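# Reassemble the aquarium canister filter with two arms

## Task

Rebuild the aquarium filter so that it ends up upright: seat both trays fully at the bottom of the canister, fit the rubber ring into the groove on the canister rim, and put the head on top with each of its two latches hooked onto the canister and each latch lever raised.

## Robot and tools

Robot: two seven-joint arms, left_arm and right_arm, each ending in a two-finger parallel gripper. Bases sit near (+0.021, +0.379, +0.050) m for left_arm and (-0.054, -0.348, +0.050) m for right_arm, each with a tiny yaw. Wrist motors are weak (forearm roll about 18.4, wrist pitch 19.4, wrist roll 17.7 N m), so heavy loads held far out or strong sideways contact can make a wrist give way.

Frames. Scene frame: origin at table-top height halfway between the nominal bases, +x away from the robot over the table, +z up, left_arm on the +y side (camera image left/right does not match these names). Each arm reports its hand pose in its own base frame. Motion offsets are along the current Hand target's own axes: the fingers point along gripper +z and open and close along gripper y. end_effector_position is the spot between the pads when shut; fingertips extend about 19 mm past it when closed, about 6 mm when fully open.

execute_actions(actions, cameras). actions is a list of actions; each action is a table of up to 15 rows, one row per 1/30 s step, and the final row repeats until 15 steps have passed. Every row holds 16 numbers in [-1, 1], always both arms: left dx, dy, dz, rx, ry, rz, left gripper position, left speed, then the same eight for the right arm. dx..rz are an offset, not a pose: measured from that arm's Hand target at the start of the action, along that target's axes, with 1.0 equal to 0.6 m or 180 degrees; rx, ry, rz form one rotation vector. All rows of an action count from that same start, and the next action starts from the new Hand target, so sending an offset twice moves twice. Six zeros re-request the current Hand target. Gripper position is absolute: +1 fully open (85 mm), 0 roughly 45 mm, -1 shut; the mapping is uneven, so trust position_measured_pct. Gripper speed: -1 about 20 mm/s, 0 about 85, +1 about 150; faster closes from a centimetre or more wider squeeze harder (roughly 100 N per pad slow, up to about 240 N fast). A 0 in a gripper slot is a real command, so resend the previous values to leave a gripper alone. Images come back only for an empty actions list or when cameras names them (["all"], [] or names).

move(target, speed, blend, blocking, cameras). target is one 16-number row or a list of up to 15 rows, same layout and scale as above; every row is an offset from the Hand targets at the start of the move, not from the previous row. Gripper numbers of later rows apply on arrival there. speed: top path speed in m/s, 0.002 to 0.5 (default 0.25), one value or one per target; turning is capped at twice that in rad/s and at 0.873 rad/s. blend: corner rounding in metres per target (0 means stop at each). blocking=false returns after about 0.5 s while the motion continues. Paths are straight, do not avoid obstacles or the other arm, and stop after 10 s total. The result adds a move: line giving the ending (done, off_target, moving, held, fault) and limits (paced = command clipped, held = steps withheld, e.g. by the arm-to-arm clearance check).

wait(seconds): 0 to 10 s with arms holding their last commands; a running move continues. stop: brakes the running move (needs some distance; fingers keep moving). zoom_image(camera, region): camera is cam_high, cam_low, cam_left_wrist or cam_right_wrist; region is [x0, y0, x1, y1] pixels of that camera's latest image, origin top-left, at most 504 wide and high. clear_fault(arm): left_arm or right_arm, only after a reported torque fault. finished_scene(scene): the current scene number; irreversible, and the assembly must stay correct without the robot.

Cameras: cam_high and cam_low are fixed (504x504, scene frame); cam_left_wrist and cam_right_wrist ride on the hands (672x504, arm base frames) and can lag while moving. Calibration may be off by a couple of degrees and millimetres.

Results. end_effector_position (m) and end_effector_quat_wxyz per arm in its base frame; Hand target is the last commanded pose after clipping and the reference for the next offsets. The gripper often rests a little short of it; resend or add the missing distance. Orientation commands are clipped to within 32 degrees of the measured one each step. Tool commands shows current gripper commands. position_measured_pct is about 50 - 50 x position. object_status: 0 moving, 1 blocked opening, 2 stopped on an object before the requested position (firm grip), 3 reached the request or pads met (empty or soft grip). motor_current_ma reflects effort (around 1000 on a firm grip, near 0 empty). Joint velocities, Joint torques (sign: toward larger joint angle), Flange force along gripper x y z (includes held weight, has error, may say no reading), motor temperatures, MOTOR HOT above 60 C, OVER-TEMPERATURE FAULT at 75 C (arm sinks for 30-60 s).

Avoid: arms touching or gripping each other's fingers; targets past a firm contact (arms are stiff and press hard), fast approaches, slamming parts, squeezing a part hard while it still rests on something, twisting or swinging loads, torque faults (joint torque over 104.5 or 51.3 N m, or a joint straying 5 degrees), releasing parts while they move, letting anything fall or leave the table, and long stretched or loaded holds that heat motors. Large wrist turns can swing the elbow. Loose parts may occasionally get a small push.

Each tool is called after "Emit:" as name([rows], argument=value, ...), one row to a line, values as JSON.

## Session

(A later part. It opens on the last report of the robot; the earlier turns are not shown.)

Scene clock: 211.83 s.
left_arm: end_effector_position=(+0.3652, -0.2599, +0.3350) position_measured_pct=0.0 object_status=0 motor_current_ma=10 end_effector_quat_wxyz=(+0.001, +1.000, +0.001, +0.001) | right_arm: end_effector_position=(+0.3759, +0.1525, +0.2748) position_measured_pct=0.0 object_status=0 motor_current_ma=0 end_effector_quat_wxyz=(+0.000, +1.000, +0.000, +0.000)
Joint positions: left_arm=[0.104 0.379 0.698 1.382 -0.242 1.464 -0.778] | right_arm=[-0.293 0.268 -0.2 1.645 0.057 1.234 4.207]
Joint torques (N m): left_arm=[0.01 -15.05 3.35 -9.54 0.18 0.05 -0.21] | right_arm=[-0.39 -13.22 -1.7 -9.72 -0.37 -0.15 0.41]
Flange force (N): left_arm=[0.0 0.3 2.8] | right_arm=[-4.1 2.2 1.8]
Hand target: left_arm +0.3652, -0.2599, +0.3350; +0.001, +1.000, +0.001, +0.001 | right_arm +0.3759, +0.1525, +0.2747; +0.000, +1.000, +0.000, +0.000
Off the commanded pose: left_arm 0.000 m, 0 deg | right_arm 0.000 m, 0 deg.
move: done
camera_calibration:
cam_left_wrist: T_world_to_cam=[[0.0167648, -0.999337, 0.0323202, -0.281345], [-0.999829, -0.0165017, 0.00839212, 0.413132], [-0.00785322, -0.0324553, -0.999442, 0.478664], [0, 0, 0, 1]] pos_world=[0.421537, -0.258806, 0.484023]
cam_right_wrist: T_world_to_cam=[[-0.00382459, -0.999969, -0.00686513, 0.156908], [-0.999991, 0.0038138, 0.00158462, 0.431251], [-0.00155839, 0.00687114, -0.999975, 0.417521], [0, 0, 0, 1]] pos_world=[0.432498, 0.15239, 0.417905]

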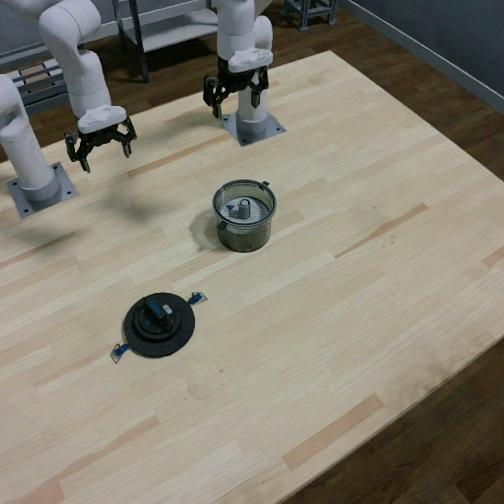

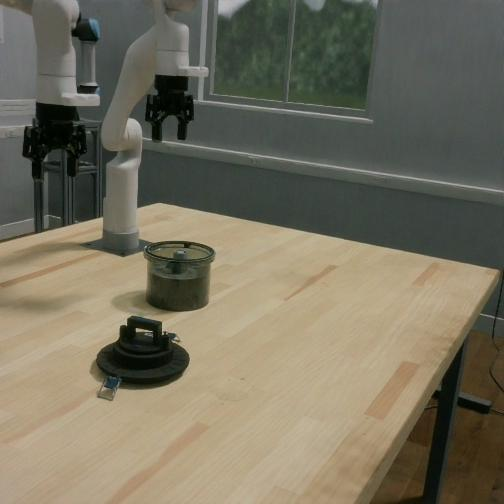

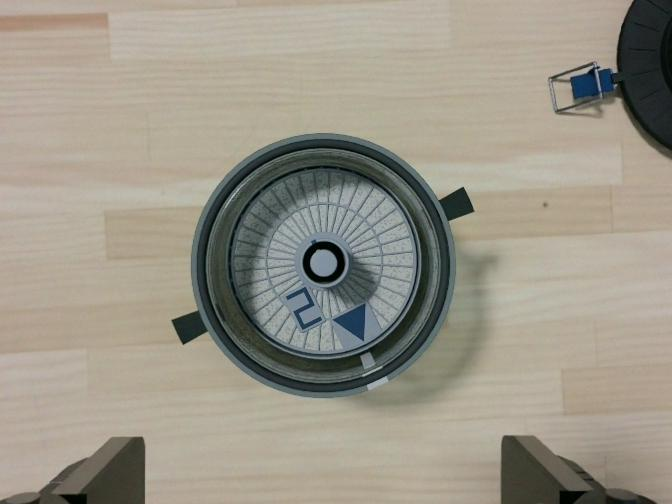

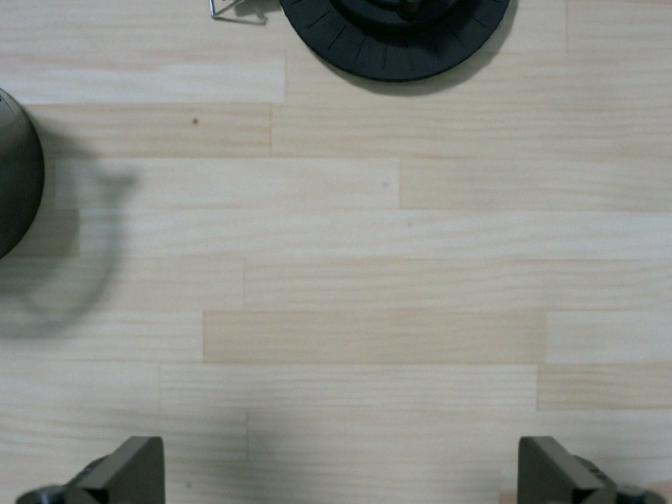

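Emit:
zoom_image(camera="cam_left_wrist", region=[180, 120, 330, 270])

Emit:
zoom_image(camera="cam_left_wrist", region=[320, 120, 470, 270])

Emit:
zoom_image(camera="cam_left_wrist", region=[180, 260, 330, 410])

Emit:
zoom_image(camera="cam_left_wrist", region=[320, 260, 470, 410])

Emit:
zoom_image(camera="cam_low", region=[135, 230, 225, 320])

Scaled by 3.360.

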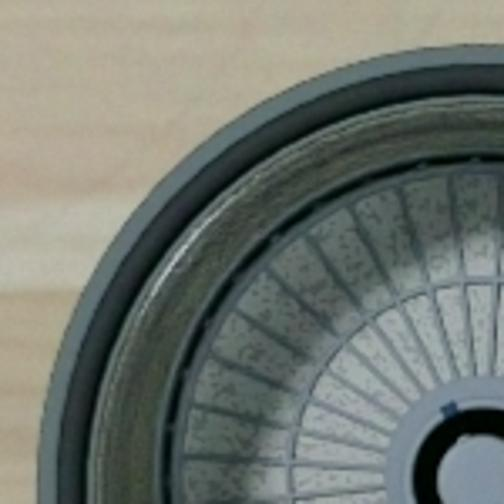

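Scaled by 3.360.

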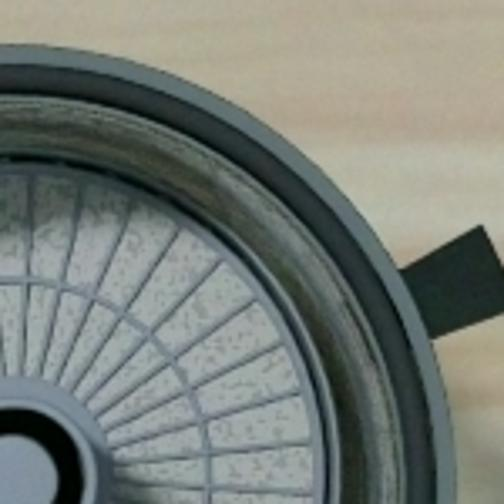

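Scaled by 3.360.

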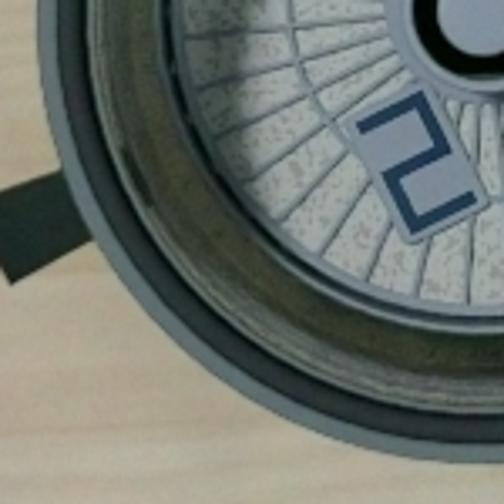

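Scaled by 3.360.

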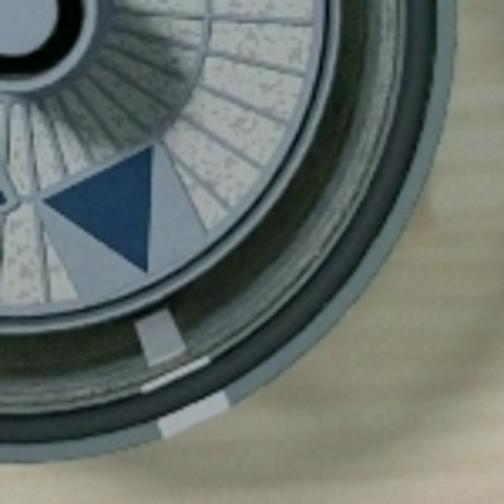

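Scaled by 5.600.

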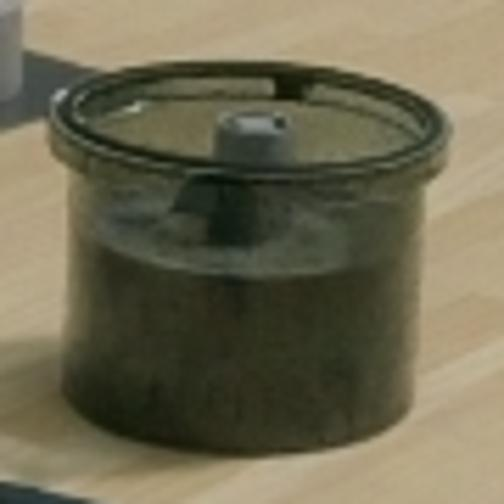

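Emit:
zoom_image(camera="cam_low", region=[85, 310, 195, 410])

Scaled by 4.582.

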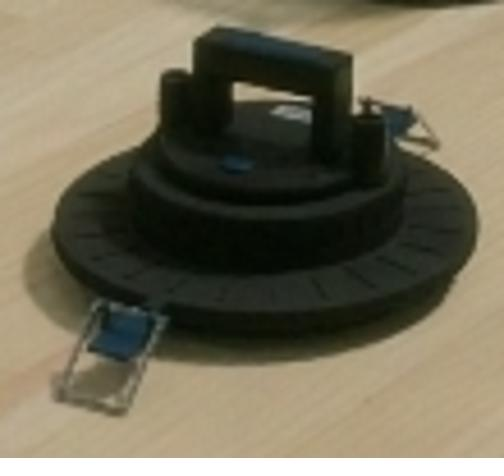

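Emit:
move([
  [0,0,0,0,0,0,1,0, 0.419,0.4675,0.30,0.1955,0.1955,-0.472,1,0],
], speed=0.2, cameras=["all"])

Scene clock: 222.93 s.
left_arm: end_effector_position=(+0.3652, -0.2599, +0.3350) position_measured_pct=0.0 object_status=3 motor_current_ma=0 end_effector_quat_wxyz=(+0.001, +1.000, +0.001, +0.001) | right_arm: end_effector_position=(+0.6272, -0.1282, +0.0950) position_measured_pct=0.0 object_status=3 motor_current_ma=0 end_effector_quat_wxyz=(-0.270, +0.653, +0.653, +0.271)
Joint positions: left_arm=[0.104 0.379 0.698 1.382 -0.242 1.464 -0.778] | right_arm=[0.568 1.361 -0.536 0.43 -0.202 1.696 6.648]
Joint torques (N m): left_arm=[-0.02 -15.05 3.26 -9.6 0.18 0.02 -0.22] | right_arm=[-0.47 -26.99 -4.57 -8 -2.28 0.57 0.38]
Flange force (N): left_arm=[-0.2 0.3 2.9] | right_arm=no reading
Hand target: left_arm +0.3652, -0.2599, +0.3350; +0.001, +1.000, +0.001, +0.001 | right_arm +0.6272, -0.1282, +0.0950; -0.270, +0.653, +0.653, +0.271
Off the commanded pose: left_arm 0.000 m, 0 deg | right_arm 0.000 m, 0 deg.
move: done
camera_calibration:
cam_left_wrist: T_world_to_cam=[[0.0167648, -0.999337, 0.0323202, -0.281345], [-0.999829, -0.0165017, 0.00839212, 0.413132], [-0.00785322, -0.0324553, -0.999442, 0.478664], [0, 0, 0, 1]] pos_world=[0.421537, -0.258806, 0.484023]
cam_right_wrist: T_world_to_cam=[[0.999971, 0.00299905, -0.00700704, -0.625067], [-0.00281579, -0.708935, -0.705268, 0.0342486], [-0.00708267, 0.705268, -0.708906, 0.305463], [0, 0, 0, 1]] pos_world=[0.627309, -0.189279, 0.236319]

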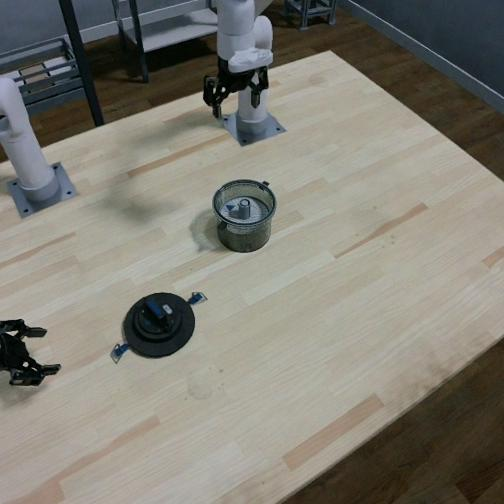

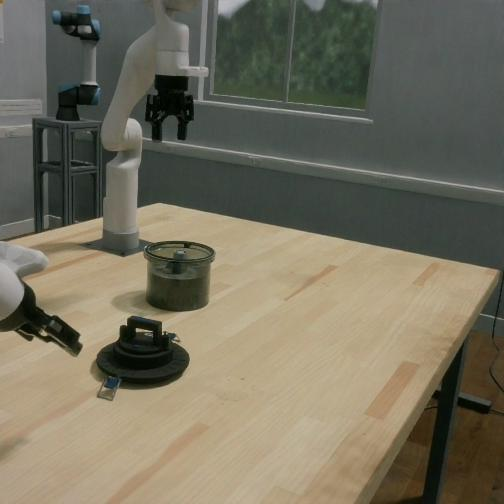

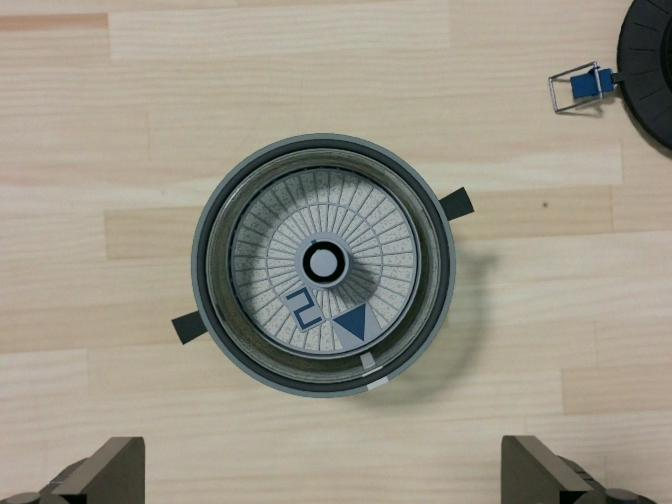

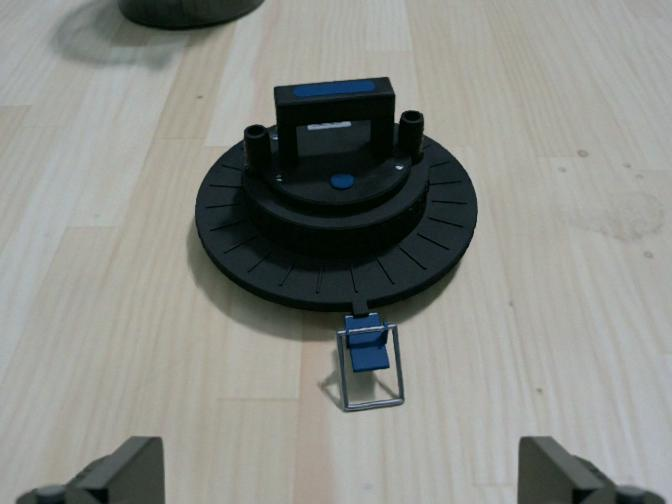

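Emit:
zoom_image(camera="cam_right_wrist", region=[310, 280, 440, 430])

Emit:
zoom_image(camera="cam_right_wrist", region=[180, 60, 500, 320])

Scaled by 3.360.

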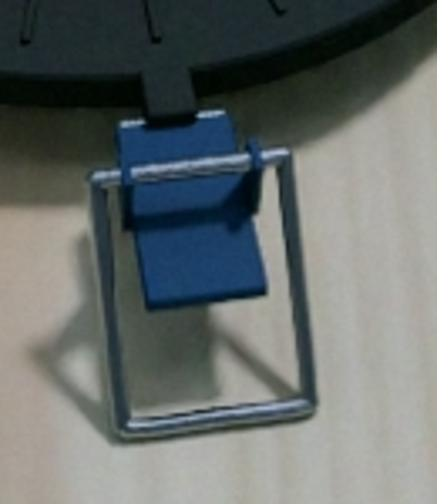

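Scaled by 1.575.

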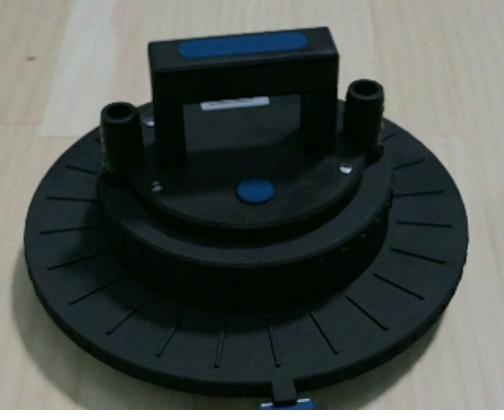

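Emit:
move([
  [0,0,0,0,0,0,1,0, 0.1414,0,-0.1414,0,0,0,1,0],
  [0,0,0,0,0,0,1,0, 0.3437,0.0033,0.1905,-0.1772,-0.2056,0.4285,1,0],
], speed=0.2, blend=0.04, cameras=["cam_right_wrist","cam_low"])

Scene clock: 231.80 s.
left_arm: end_effector_position=(+0.3652, -0.2599, +0.3350) position_measured_pct=0.0 object_status=3 motor_current_ma=0 end_effector_quat_wxyz=(+0.001, +1.000, +0.001, +0.001) | right_arm: end_effector_position=(+0.6291, +0.0984, +0.1599) position_measured_pct=0.0 object_status=3 motor_current_ma=0 end_effector_quat_wxyz=(+0.000, +0.997, +0.073, +0.000)
Joint positions: left_arm=[0.104 0.379 0.698 1.382 -0.242 1.464 -0.778] | right_arm=[-0.211 0.905 0.043 0.904 -0.034 1.334 4.682]
Joint torques (N m): left_arm=[0 -15.04 3.28 -9.6 0.22 0.02 -0.21] | right_arm=[-0.34 -24.29 -0.78 -9.94 -0.45 -0.33 0.45]
Flange force (N): left_arm=[-0.2 0.2 2.9] | right_arm=[-7.4 -0.1 0.6]
Hand target: left_arm +0.3652, -0.2599, +0.3350; +0.001, +1.000, +0.001, +0.001 | right_arm +0.6291, +0.0984, +0.1599; +0.000, +0.997, +0.073, +0.000
Off the commanded pose: left_arm 0.000 m, 0 deg | right_arm 0.000 m, 0 deg.
move: done
camera_calibration:
cam_right_wrist: T_world_to_cam=[[0.142183, -0.989814, -0.00723896, 0.0101424], [-0.989835, -0.142203, 0.0022701, 0.69279], [-0.00327638, 0.0068426, -0.999971, 0.304513], [0, 0, 0, 1]] pos_world=[0.685303, 0.106472, 0.303004]
Images, in order (width x height): cam_low 504x504, cam_right_wrist 672x504.

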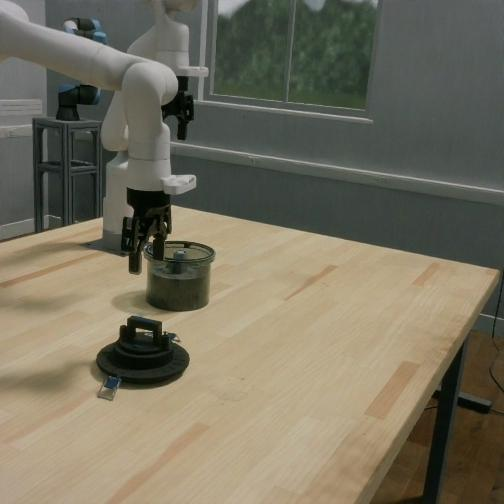

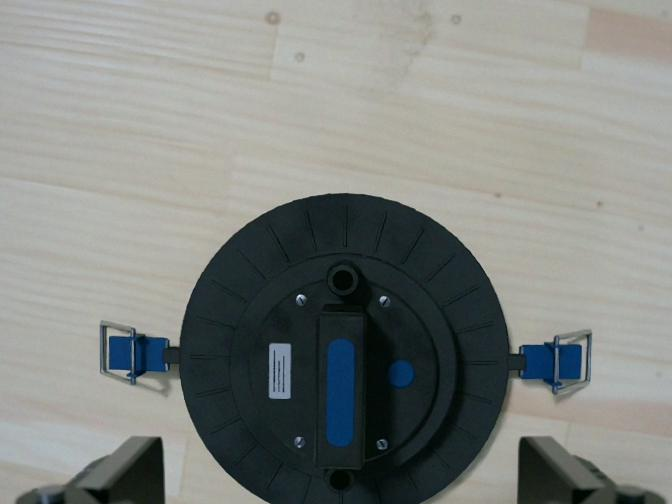

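Emit:
move([
  [0,0,0,0,0,0,1,0, 0.0043,0,0.12,0,0,0.0055,1,0],
  [0,0,0,0,0,0,1,0, 0.0043,0,0.1967,0,0,0.0055,1,0],
  [0,0,0,0,0,0,1,0, 0.0043,0,0.1967,0,0,0.0055,-1,-1],
], speed=[0.15,0.06,0.06], cameras=["cam_right_wrist","cam_low","cam_high"])

Emit:
zoom_image(camera="cam_low", region=[70, 240, 210, 400])

Scene clock: 238.53 s.
left_arm: end_effector_position=(+0.3652, -0.2599, +0.3350) position_measured_pct=0.0 object_status=3 motor_current_ma=0 end_effector_quat_wxyz=(+0.001, +1.000, +0.001, +0.001) | right_arm: end_effector_position=(+0.6316, +0.0988, +0.0419) position_measured_pct=77.9 object_status=0 motor_current_ma=1000 end_effector_quat_wxyz=(+0.000, +0.998, +0.064, +0.000)
Joint positions: left_arm=[0.104 0.379 0.698 1.382 -0.242 1.464 -0.778] | right_arm=[-0.21 1.033 0.038 1.027 -0.037 1.083 4.668]
Joint torques (N m): left_arm=[-0.04 -15.12 3.3 -9.51 0.18 0.02 -0.22] | right_arm=[0.66 -20.98 -0.09 -8.12 -0.19 -0.58 0.37]
Flange force (N): left_arm=[0.2 0.6 2.6] | right_arm=[-10.0 -1.4 -7.1]
Hand target: left_arm +0.3652, -0.2599, +0.3350; +0.001, +1.000, +0.001, +0.001 | right_arm +0.6316, +0.0988, +0.0419; +0.000, +0.998, +0.064, +0.000
Off the commanded pose: left_arm 0.000 m, 0 deg | right_arm 0.000 m, 0 deg.
move: done
camera_calibration:
cam_right_wrist: T_world_to_cam=[[0.125069, -0.992122, -0.00720384, 0.0203246], [-0.992142, -0.12509, 0.00243863, 0.6953], [-0.00332054, 0.00684224, -0.999971, 0.186559], [0, 0, 0, 1]] pos_world=[0.687914, 0.105863, 0.185004]
Images, in order (width x height): cam_high 504x504, cam_low 504x504, cam_right_wrist 672x504.

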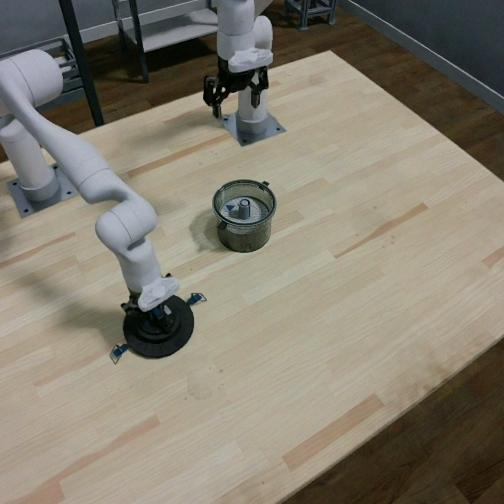

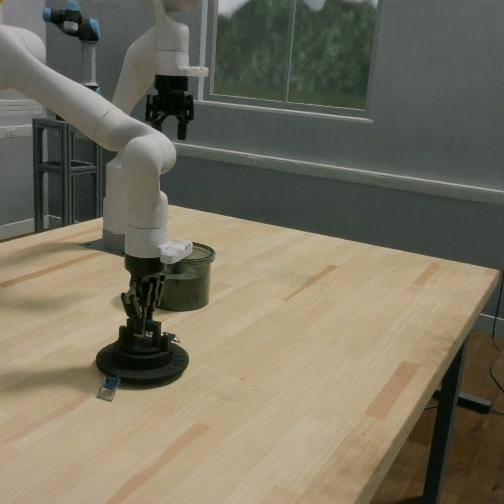

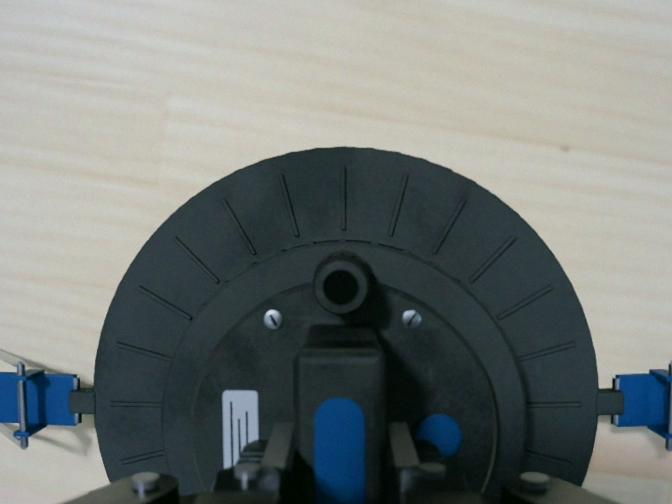

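Scaled by 3.150.

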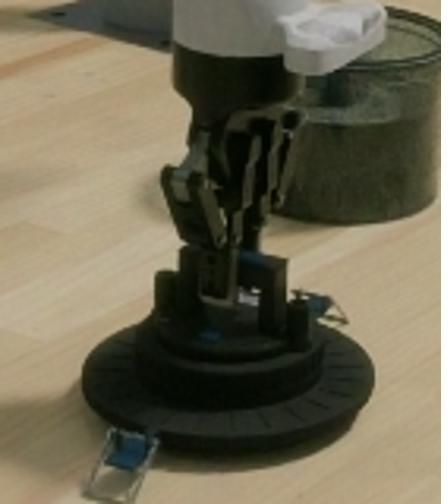

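Emit:
move([
  [0,0,0,0,0,0,1,0, 0,0,-0.05,0,0,0,-1,-1],
  [0,0,0,0,0,0,1,0, -0.05,0,-0.38,0,0,0,-1,-1],
], speed=[0.04,0.12], cameras=["cam_right_wrist","cam_low","cam_high"])

Emit:
zoom_image(camera="cam_low", region=[60, 150, 240, 330])

Scene clock: 242.03 s.
left_arm: end_effector_position=(+0.3652, -0.2599, +0.3350) position_measured_pct=0.0 object_status=3 motor_current_ma=0 end_effector_quat_wxyz=(+0.001, +1.000, +0.001, +0.001) | right_arm: end_effector_position=(+0.6020, +0.0950, +0.2699) position_measured_pct=77.9 object_status=2 motor_current_ma=1000 end_effector_quat_wxyz=(+0.000, +0.998, +0.064, +0.000)
Joint positions: left_arm=[0.104 0.379 0.698 1.382 -0.242 1.464 -0.778] | right_arm=[-0.217 0.776 0.054 0.809 -0.037 1.557 4.662]
Joint torques (N m): left_arm=[0.03 -15.05 3.33 -9.57 0.21 0 -0.2] | right_arm=[-0.36 -27.71 -0.68 -12.95 -0.47 -0.18 0.4]
Flange force (N): left_arm=[0.0 0.2 2.7] | right_arm=[-9.8 0.2 11.5]
Hand target: left_arm +0.3652, -0.2599, +0.3350; +0.001, +1.000, +0.001, +0.001 | right_arm +0.6020, +0.0950, +0.2699; +0.000, +0.998, +0.064, +0.000
Off the commanded pose: left_arm 0.000 m, 0 deg | right_arm 0.000 m, 0 deg.
move: done
camera_calibration:
cam_right_wrist: T_world_to_cam=[[0.125069, -0.992121, -0.00727804, 0.0220422], [-0.992143, -0.125088, 0.0022277, 0.664903], [-0.00312054, 0.00694225, -0.999971, 0.414337], [0, 0, 0, 1]] pos_world=[0.658215, 0.102163, 0.413005]
Images, in order (width x height): cam_high 504x504, cam_low 504x504, cam_right_wrist 672x504.

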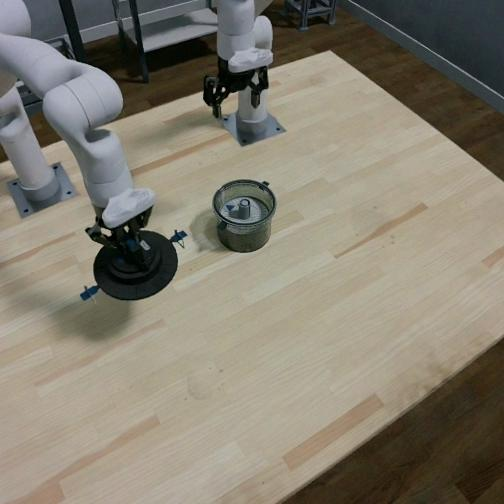

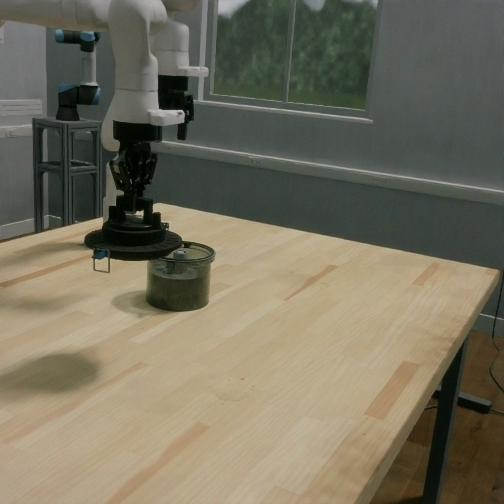

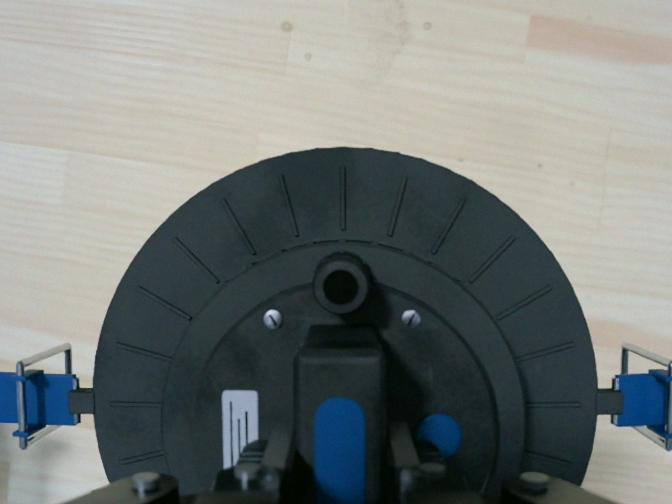

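Scaled by 2.800.

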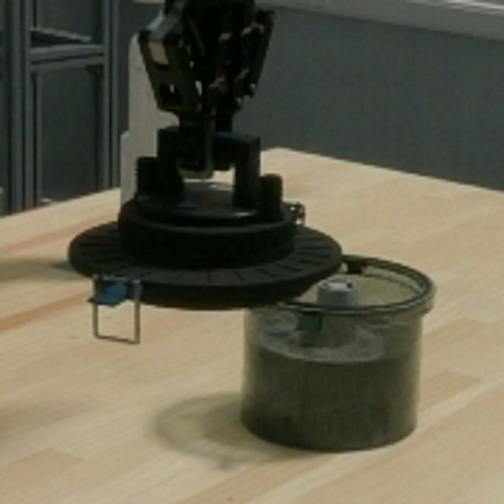

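Emit:
move([
  [-0.045,-0.293,0.4,-0.173,0.272,0.328,1,0, 0,0,0,0,0,0,-1,-1],
], speed=0.2, cameras=["cam_left_wrist","cam_high"])

Scene clock: 250.73 s.
left_arm: end_effector_position=(+0.3386, -0.0846, +0.0946) position_measured_pct=0.0 object_status=3 motor_current_ma=0 end_effector_quat_wxyz=(+0.249, +0.750, -0.471, +0.393) | right_arm: end_effector_position=(+0.6020, +0.0950, +0.2699) position_measured_pct=77.9 object_status=2 motor_current_ma=1000 end_effector_quat_wxyz=(+0.000, +0.998, +0.064, +0.000)
Joint positions: left_arm=[-1.336 1.175 1.042 2.467 0.42 0.052 -3.741] | right_arm=[-0.217 0.776 0.054 0.809 -0.037 1.558 4.662]
Joint torques (N m): left_arm=[-0.05 -11.82 7.21 0.82 0.38 1.45 -0.15] | right_arm=[-0.41 -27.73 -0.71 -12.83 -0.49 -0.19 0.41]
Flange force (N): left_arm=[-3.5 2.3 1.8] | right_arm=[-8.9 0.3 11.1]
Hand target: left_arm +0.3386, -0.0846, +0.0946; +0.249, +0.750, -0.471, +0.393 | right_arm +0.6020, +0.0950, +0.2699; +0.000, +0.998, +0.064, +0.000
Off the commanded pose: left_arm 0.000 m, 0 deg | right_arm 0.000 m, 0 deg.
move: done
camera_calibration:
cam_left_wrist: T_world_to_cam=[[-0.907991, -0.417691, 0.0329558, 0.264314], [-0.265525, 0.512791, -0.81642, 0.265628], [0.324112, -0.750053, -0.576517, 0.0308248], [0, 0, 0, 1]] pos_world=[0.300535, -0.00268948, 0.225924]
Images, in order (width x height): cam_high 504x504, cam_left_wrist 672x504.

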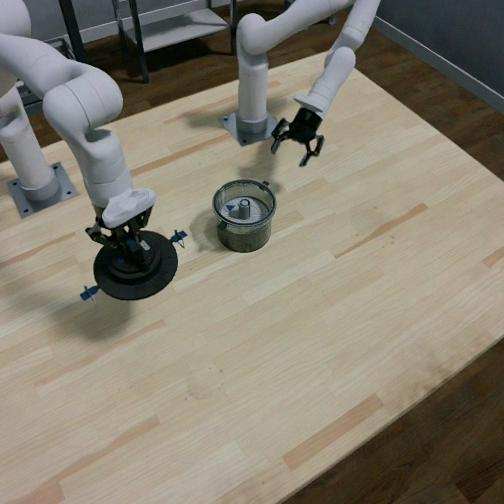

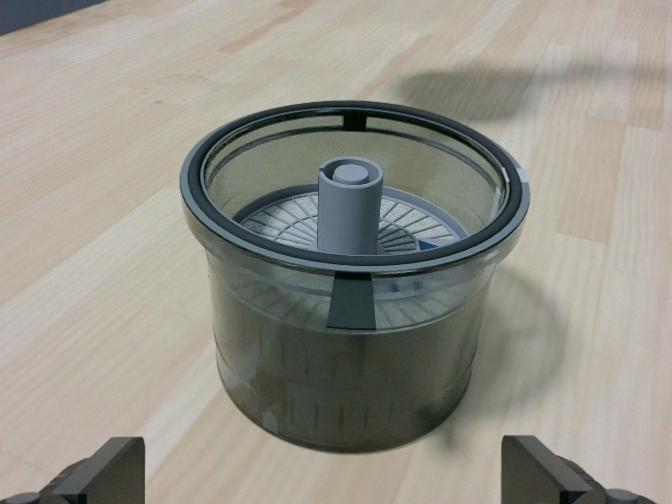

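Emit:
zoom_image(camera="cam_left_wrist", region=[260, 230, 440, 360])

Emit:
zoom_image(camera="cam_left_wrist", region=[170, 90, 540, 350])

Scaled by 2.800.

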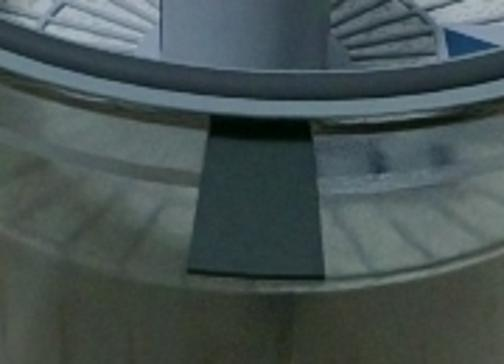

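Scaled by 1.362.

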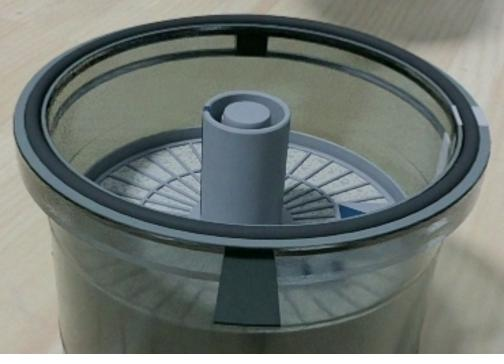

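Emit:
move([
  [0,0,0,0,0,0,1,0, -0.1017,-0.593,0.0167,0,0,-0.0837,-1,-1],
], speed=0.15, cameras=["all"])

Emit:
zoom_image(camera="cam_low", region=[110, 150, 260, 320])

Emit:
zoom_image(camera="cam_high", region=[180, 100, 330, 260])

Scene clock: 257.07 s.
left_arm: end_effector_position=(+0.3386, -0.0846, +0.0946) position_measured_pct=0.0 object_status=3 motor_current_ma=0 end_effector_quat_wxyz=(+0.249, +0.750, -0.471, +0.393) | right_arm: end_effector_position=(+0.4958, +0.4400, +0.2598) position_measured_pct=77.9 object_status=2 motor_current_ma=1000 end_effector_quat_wxyz=(+0.000, +0.981, +0.195, +0.000)
Joint positions: left_arm=[-1.337 1.175 1.042 2.467 0.42 0.052 -3.741] | right_arm=[-0.764 0.998 0.001 0.386 -0.001 1.758 4.341]
Joint torques (N m): left_arm=[0.01 -11.96 7.12 0.79 0.31 1.51 -0.21] | right_arm=[-0.38 -30.7 -0.93 -12.5 -0.48 -0.22 0.4]
Flange force (N): left_arm=[-3.3 2.8 2.3] | right_arm=no reading
Hand target: left_arm +0.3386, -0.0846, +0.0946; +0.249, +0.750, -0.471, +0.393 | right_arm +0.4958, +0.4401, +0.2598; +0.000, +0.981, +0.195, +0.000
Off the commanded pose: left_arm 0.000 m, 0 deg | right_arm 0.000 m, 0 deg.
move: done
camera_calibration:
cam_left_wrist: T_world_to_cam=[[-0.907995, -0.417678, 0.0330152, 0.264302], [-0.265519, 0.512674, -0.816495, 0.265642], [0.324107, -0.75014, -0.576407, 0.0308013], [0, 0, 0, 1]] pos_world=[0.300535, -0.00268927, 0.225924]
cam_right_wrist: T_world_to_cam=[[0.378613, -0.925526, -0.00736627, 0.222471], [-0.925542, -0.378638, 0.00231063, 0.681298], [-0.00492769, 0.00594296, -0.99997, 0.402752], [0, 0, 0, 1]] pos_world=[0.548325, 0.461474, 0.402805]

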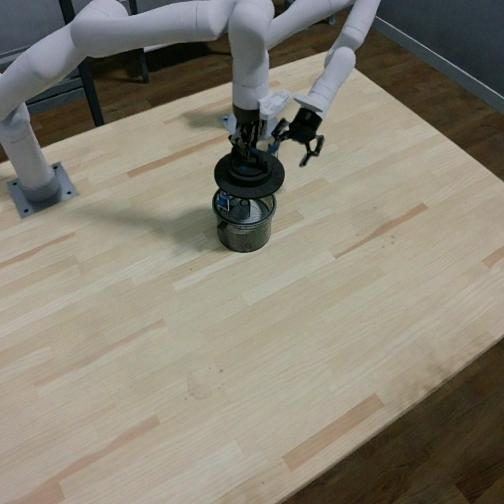

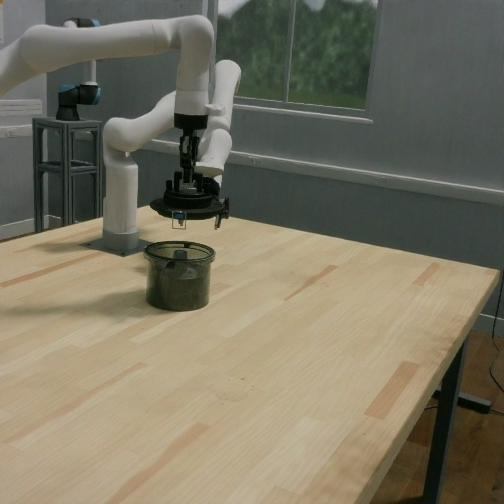

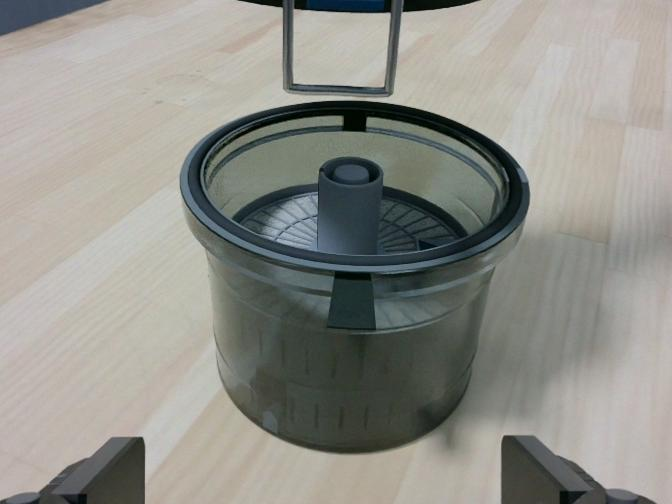

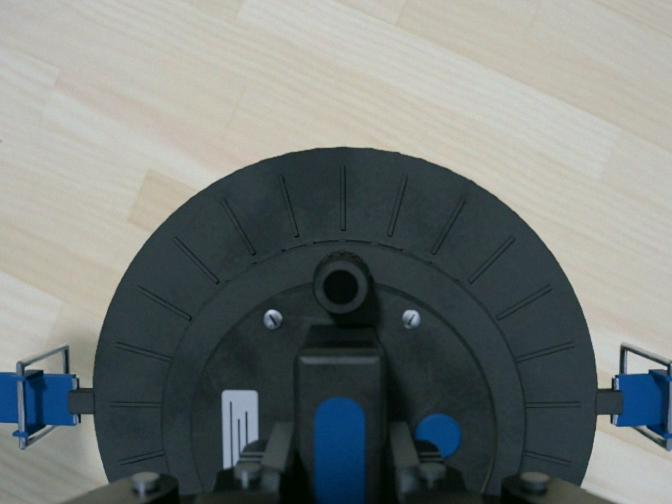

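Scaled by 2.965.

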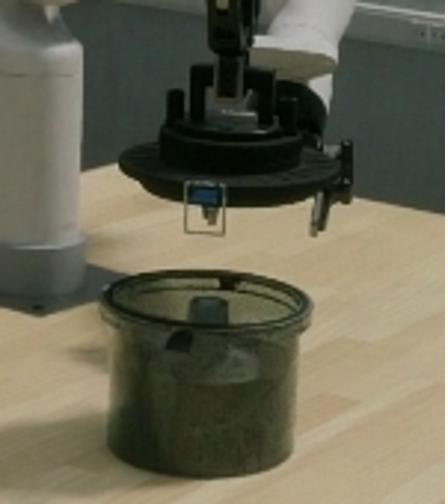

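Scaled by 3.150.

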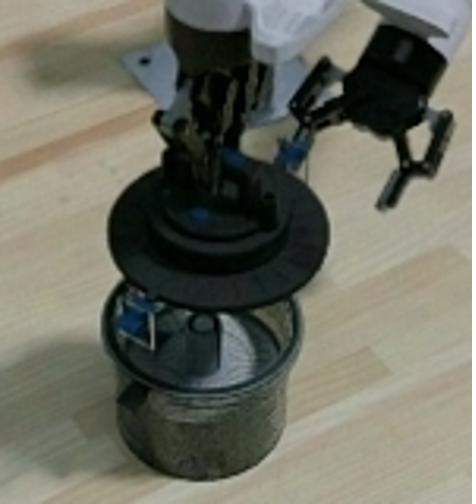

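Emit:
move([
  [0,0,0,0,0,0,1,0, -0.0183,0.005,0.075,0,0,0,-1,-1],
], speed=0.08, cameras=["all"])

Emit:
zoom_image(camera="cam_low", region=[110, 180, 260, 320])

Emit:
zoom_image(camera="cam_high", region=[190, 130, 310, 260])

Emit:
zoom_image(camera="cam_left_wrist", region=[170, 0, 540, 350])

Scene clock: 259.37 s.
left_arm: end_effector_position=(+0.3386, -0.0846, +0.0946) position_measured_pct=0.0 object_status=3 motor_current_ma=0 end_effector_quat_wxyz=(+0.249, +0.750, -0.471, +0.393) | right_arm: end_effector_position=(+0.4868, +0.4331, +0.2148) position_measured_pct=77.9 object_status=2 motor_current_ma=1000 end_effector_quat_wxyz=(+0.000, +0.981, +0.195, +0.000)
Joint positions: left_arm=[-1.337 1.175 1.042 2.467 0.42 0.052 -3.741] | right_arm=[-0.763 0.929 -0.006 0.675 0.005 1.538 4.337]
Joint torques (N m): left_arm=[-0.02 -11.86 7.32 0.83 0.32 1.53 -0.2] | right_arm=[-0.41 -29.94 -0.96 -12.86 -0.48 -0.14 0.39]
Flange force (N): left_arm=[-3.6 2.5 2.1] | right_arm=[-11.3 4.0 11.1]
Hand target: left_arm +0.3386, -0.0846, +0.0946; +0.249, +0.750, -0.471, +0.393 | right_arm +0.4868, +0.4331, +0.2148; +0.000, +0.981, +0.195, +0.000
Off the commanded pose: left_arm 0.000 m, 0 deg | right_arm 0.000 m, 0 deg.
move: done
camera_calibration:
cam_left_wrist: T_world_to_cam=[[-0.907995, -0.417678, 0.0330152, 0.264302], [-0.265519, 0.512674, -0.816495, 0.265642], [0.324107, -0.75014, -0.576407, 0.0308013], [0, 0, 0, 1]] pos_world=[0.300535, -0.00268927, 0.225924]
cam_right_wrist: T_world_to_cam=[[0.378612, -0.925526, -0.00734941, 0.219156], [-0.925541, -0.378638, 0.0025336, 0.670379], [-0.00512768, 0.00584293, -0.99997, 0.358003], [0, 0, 0, 1]] pos_world=[0.539324, 0.454574, 0.357904]

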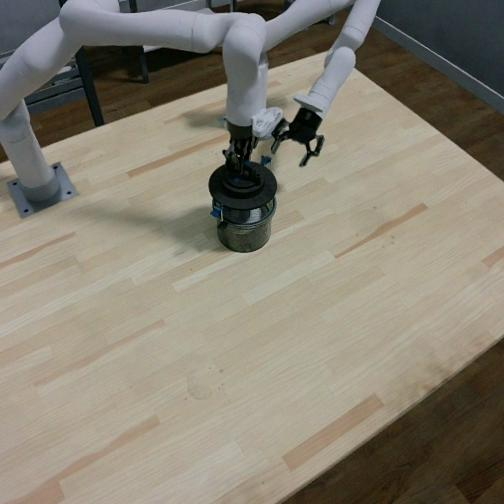

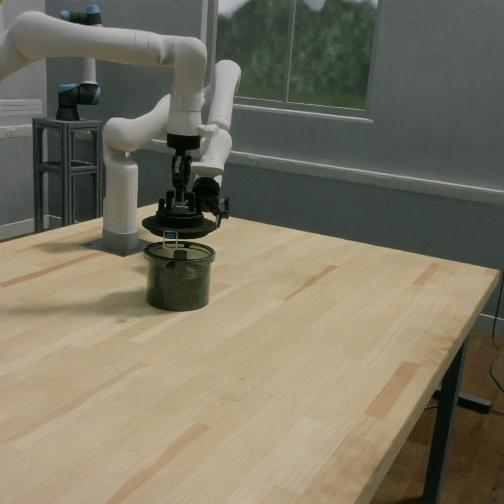

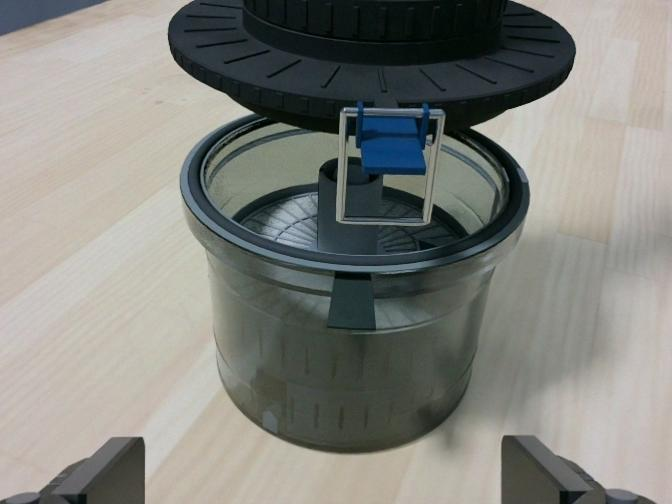

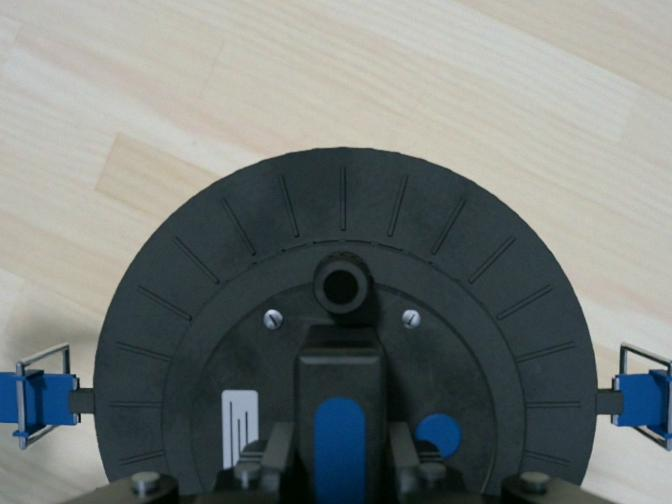

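Scaled by 3.360.

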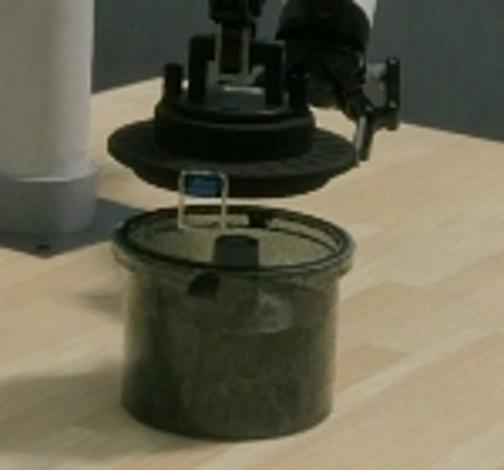

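Scaled by 3.877.

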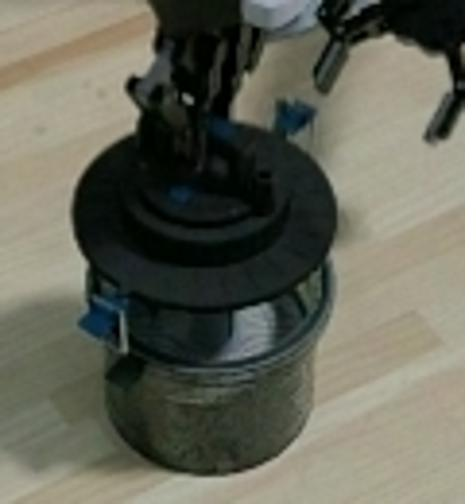

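Scaled by 1.362.

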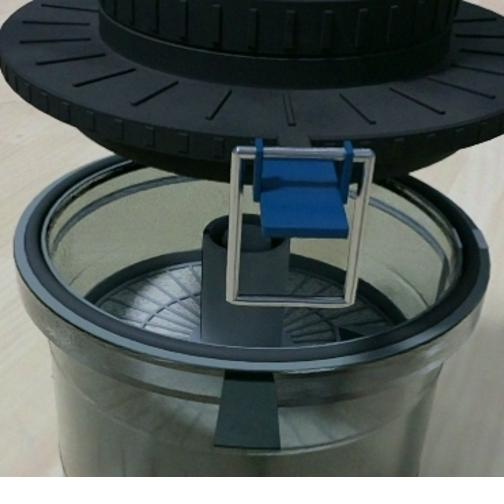

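Emit:
move([
  [0,0,0,0,0,0,1,0, 0.0112,-0.0098,0.0417,0,0,0,-1,-1],
], speed=0.06, cameras=["all"])

Emit:
zoom_image(camera="cam_low", region=[110, 180, 260, 320])

Emit:
zoom_image(camera="cam_high", region=[190, 130, 310, 260])

Emit:
zoom_image(camera="cam_left_wrist", region=[160, 0, 580, 350])

Scene clock: 261.93 s.
left_arm: end_effector_position=(+0.3386, -0.0846, +0.0946) position_measured_pct=0.0 object_status=3 motor_current_ma=0 end_effector_quat_wxyz=(+0.249, +0.750, -0.471, +0.393) | right_arm: end_effector_position=(+0.4907, +0.4410, +0.1898) position_measured_pct=77.9 object_status=2 motor_current_ma=1000 end_effector_quat_wxyz=(+0.000, +0.981, +0.195, +0.000)
Joint positions: left_arm=[-1.337 1.175 1.042 2.467 0.42 0.052 -3.741] | right_arm=[-0.768 0.965 -0.007 0.679 0.006 1.498 4.332]
Joint torques (N m): left_arm=[-0.06 -11.92 7.29 0.91 0.25 1.48 -0.14] | right_arm=[-0.37 -30.56 -0.95 -12.94 -0.47 -0.11 0.44]
Flange force (N): left_arm=[-3.6 2.1 2.2] | right_arm=[-11.8 4.0 11.0]
Hand target: left_arm +0.3386, -0.0846, +0.0946; +0.249, +0.750, -0.471, +0.393 | right_arm +0.4908, +0.4411, +0.1898; +0.000, +0.981, +0.195, +0.000
Off the commanded pose: left_arm 0.000 m, 0 deg | right_arm 0.000 m, 0 deg.
move: done
camera_calibration:
cam_left_wrist: T_world_to_cam=[[-0.907995, -0.417678, 0.0330152, 0.264302], [-0.265519, 0.512674, -0.816495, 0.265642], [0.324107, -0.75014, -0.576407, 0.0308013], [0, 0, 0, 1]] pos_world=[0.300535, -0.00268927, 0.225924]
cam_right_wrist: T_world_to_cam=[[0.378578, -0.92554, -0.00731105, 0.22482], [-0.925556, -0.378604, 0.00244148, 0.677066], [-0.00502768, 0.0058425, -0.99997, 0.332924], [0, 0, 0, 1]] pos_world=[0.543224, 0.462474, 0.332904]

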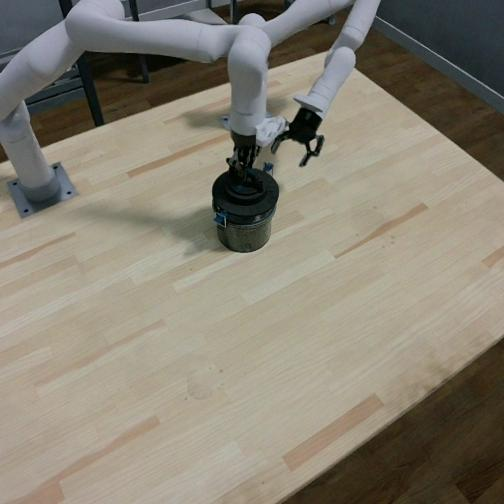

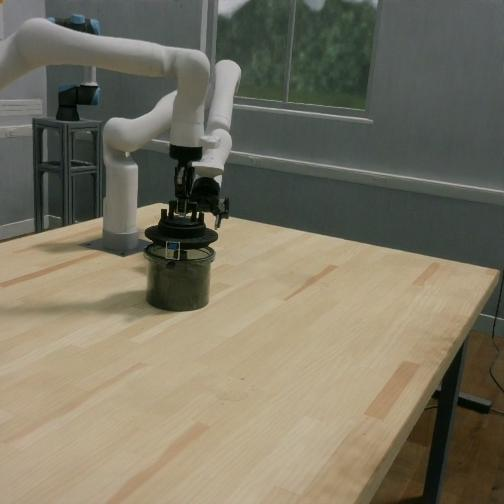

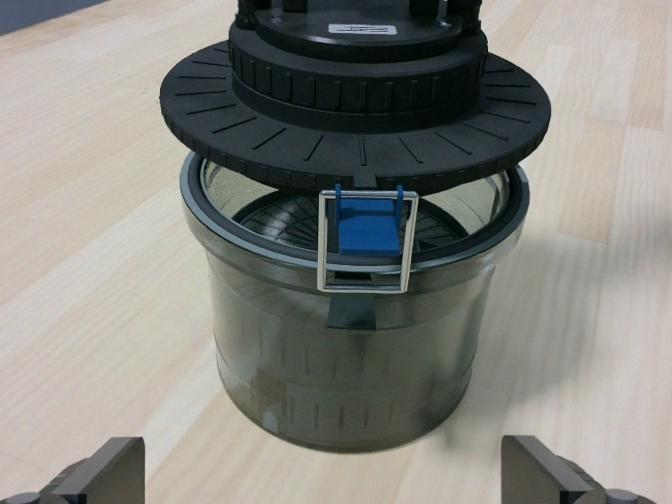

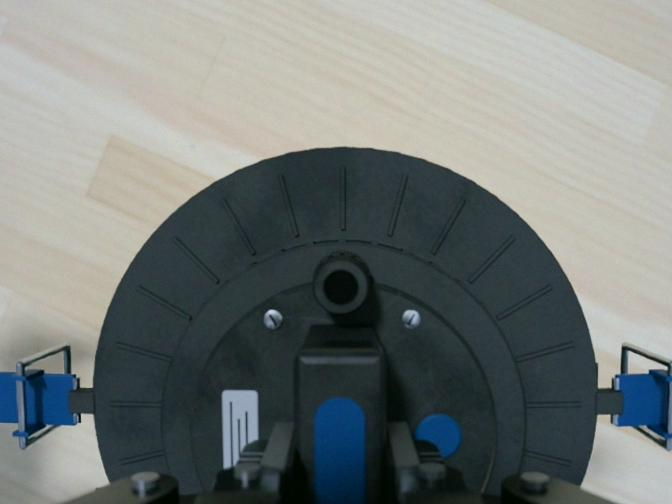

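Scaled by 3.360.

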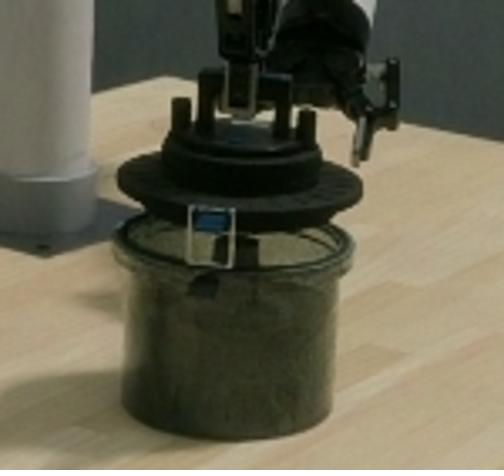

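Scaled by 3.877.

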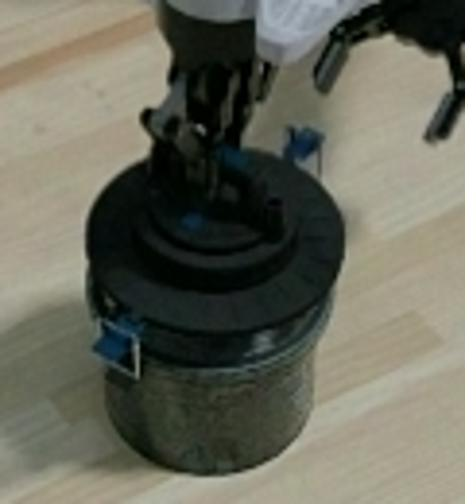

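Scaled by 1.200.

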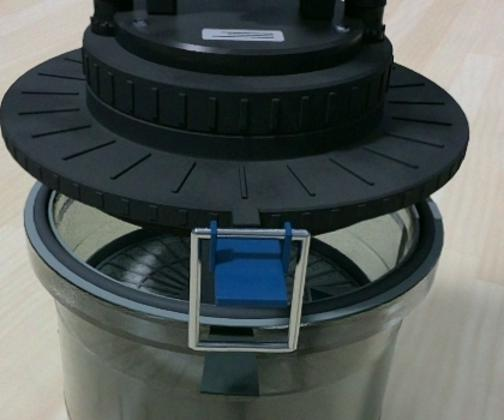

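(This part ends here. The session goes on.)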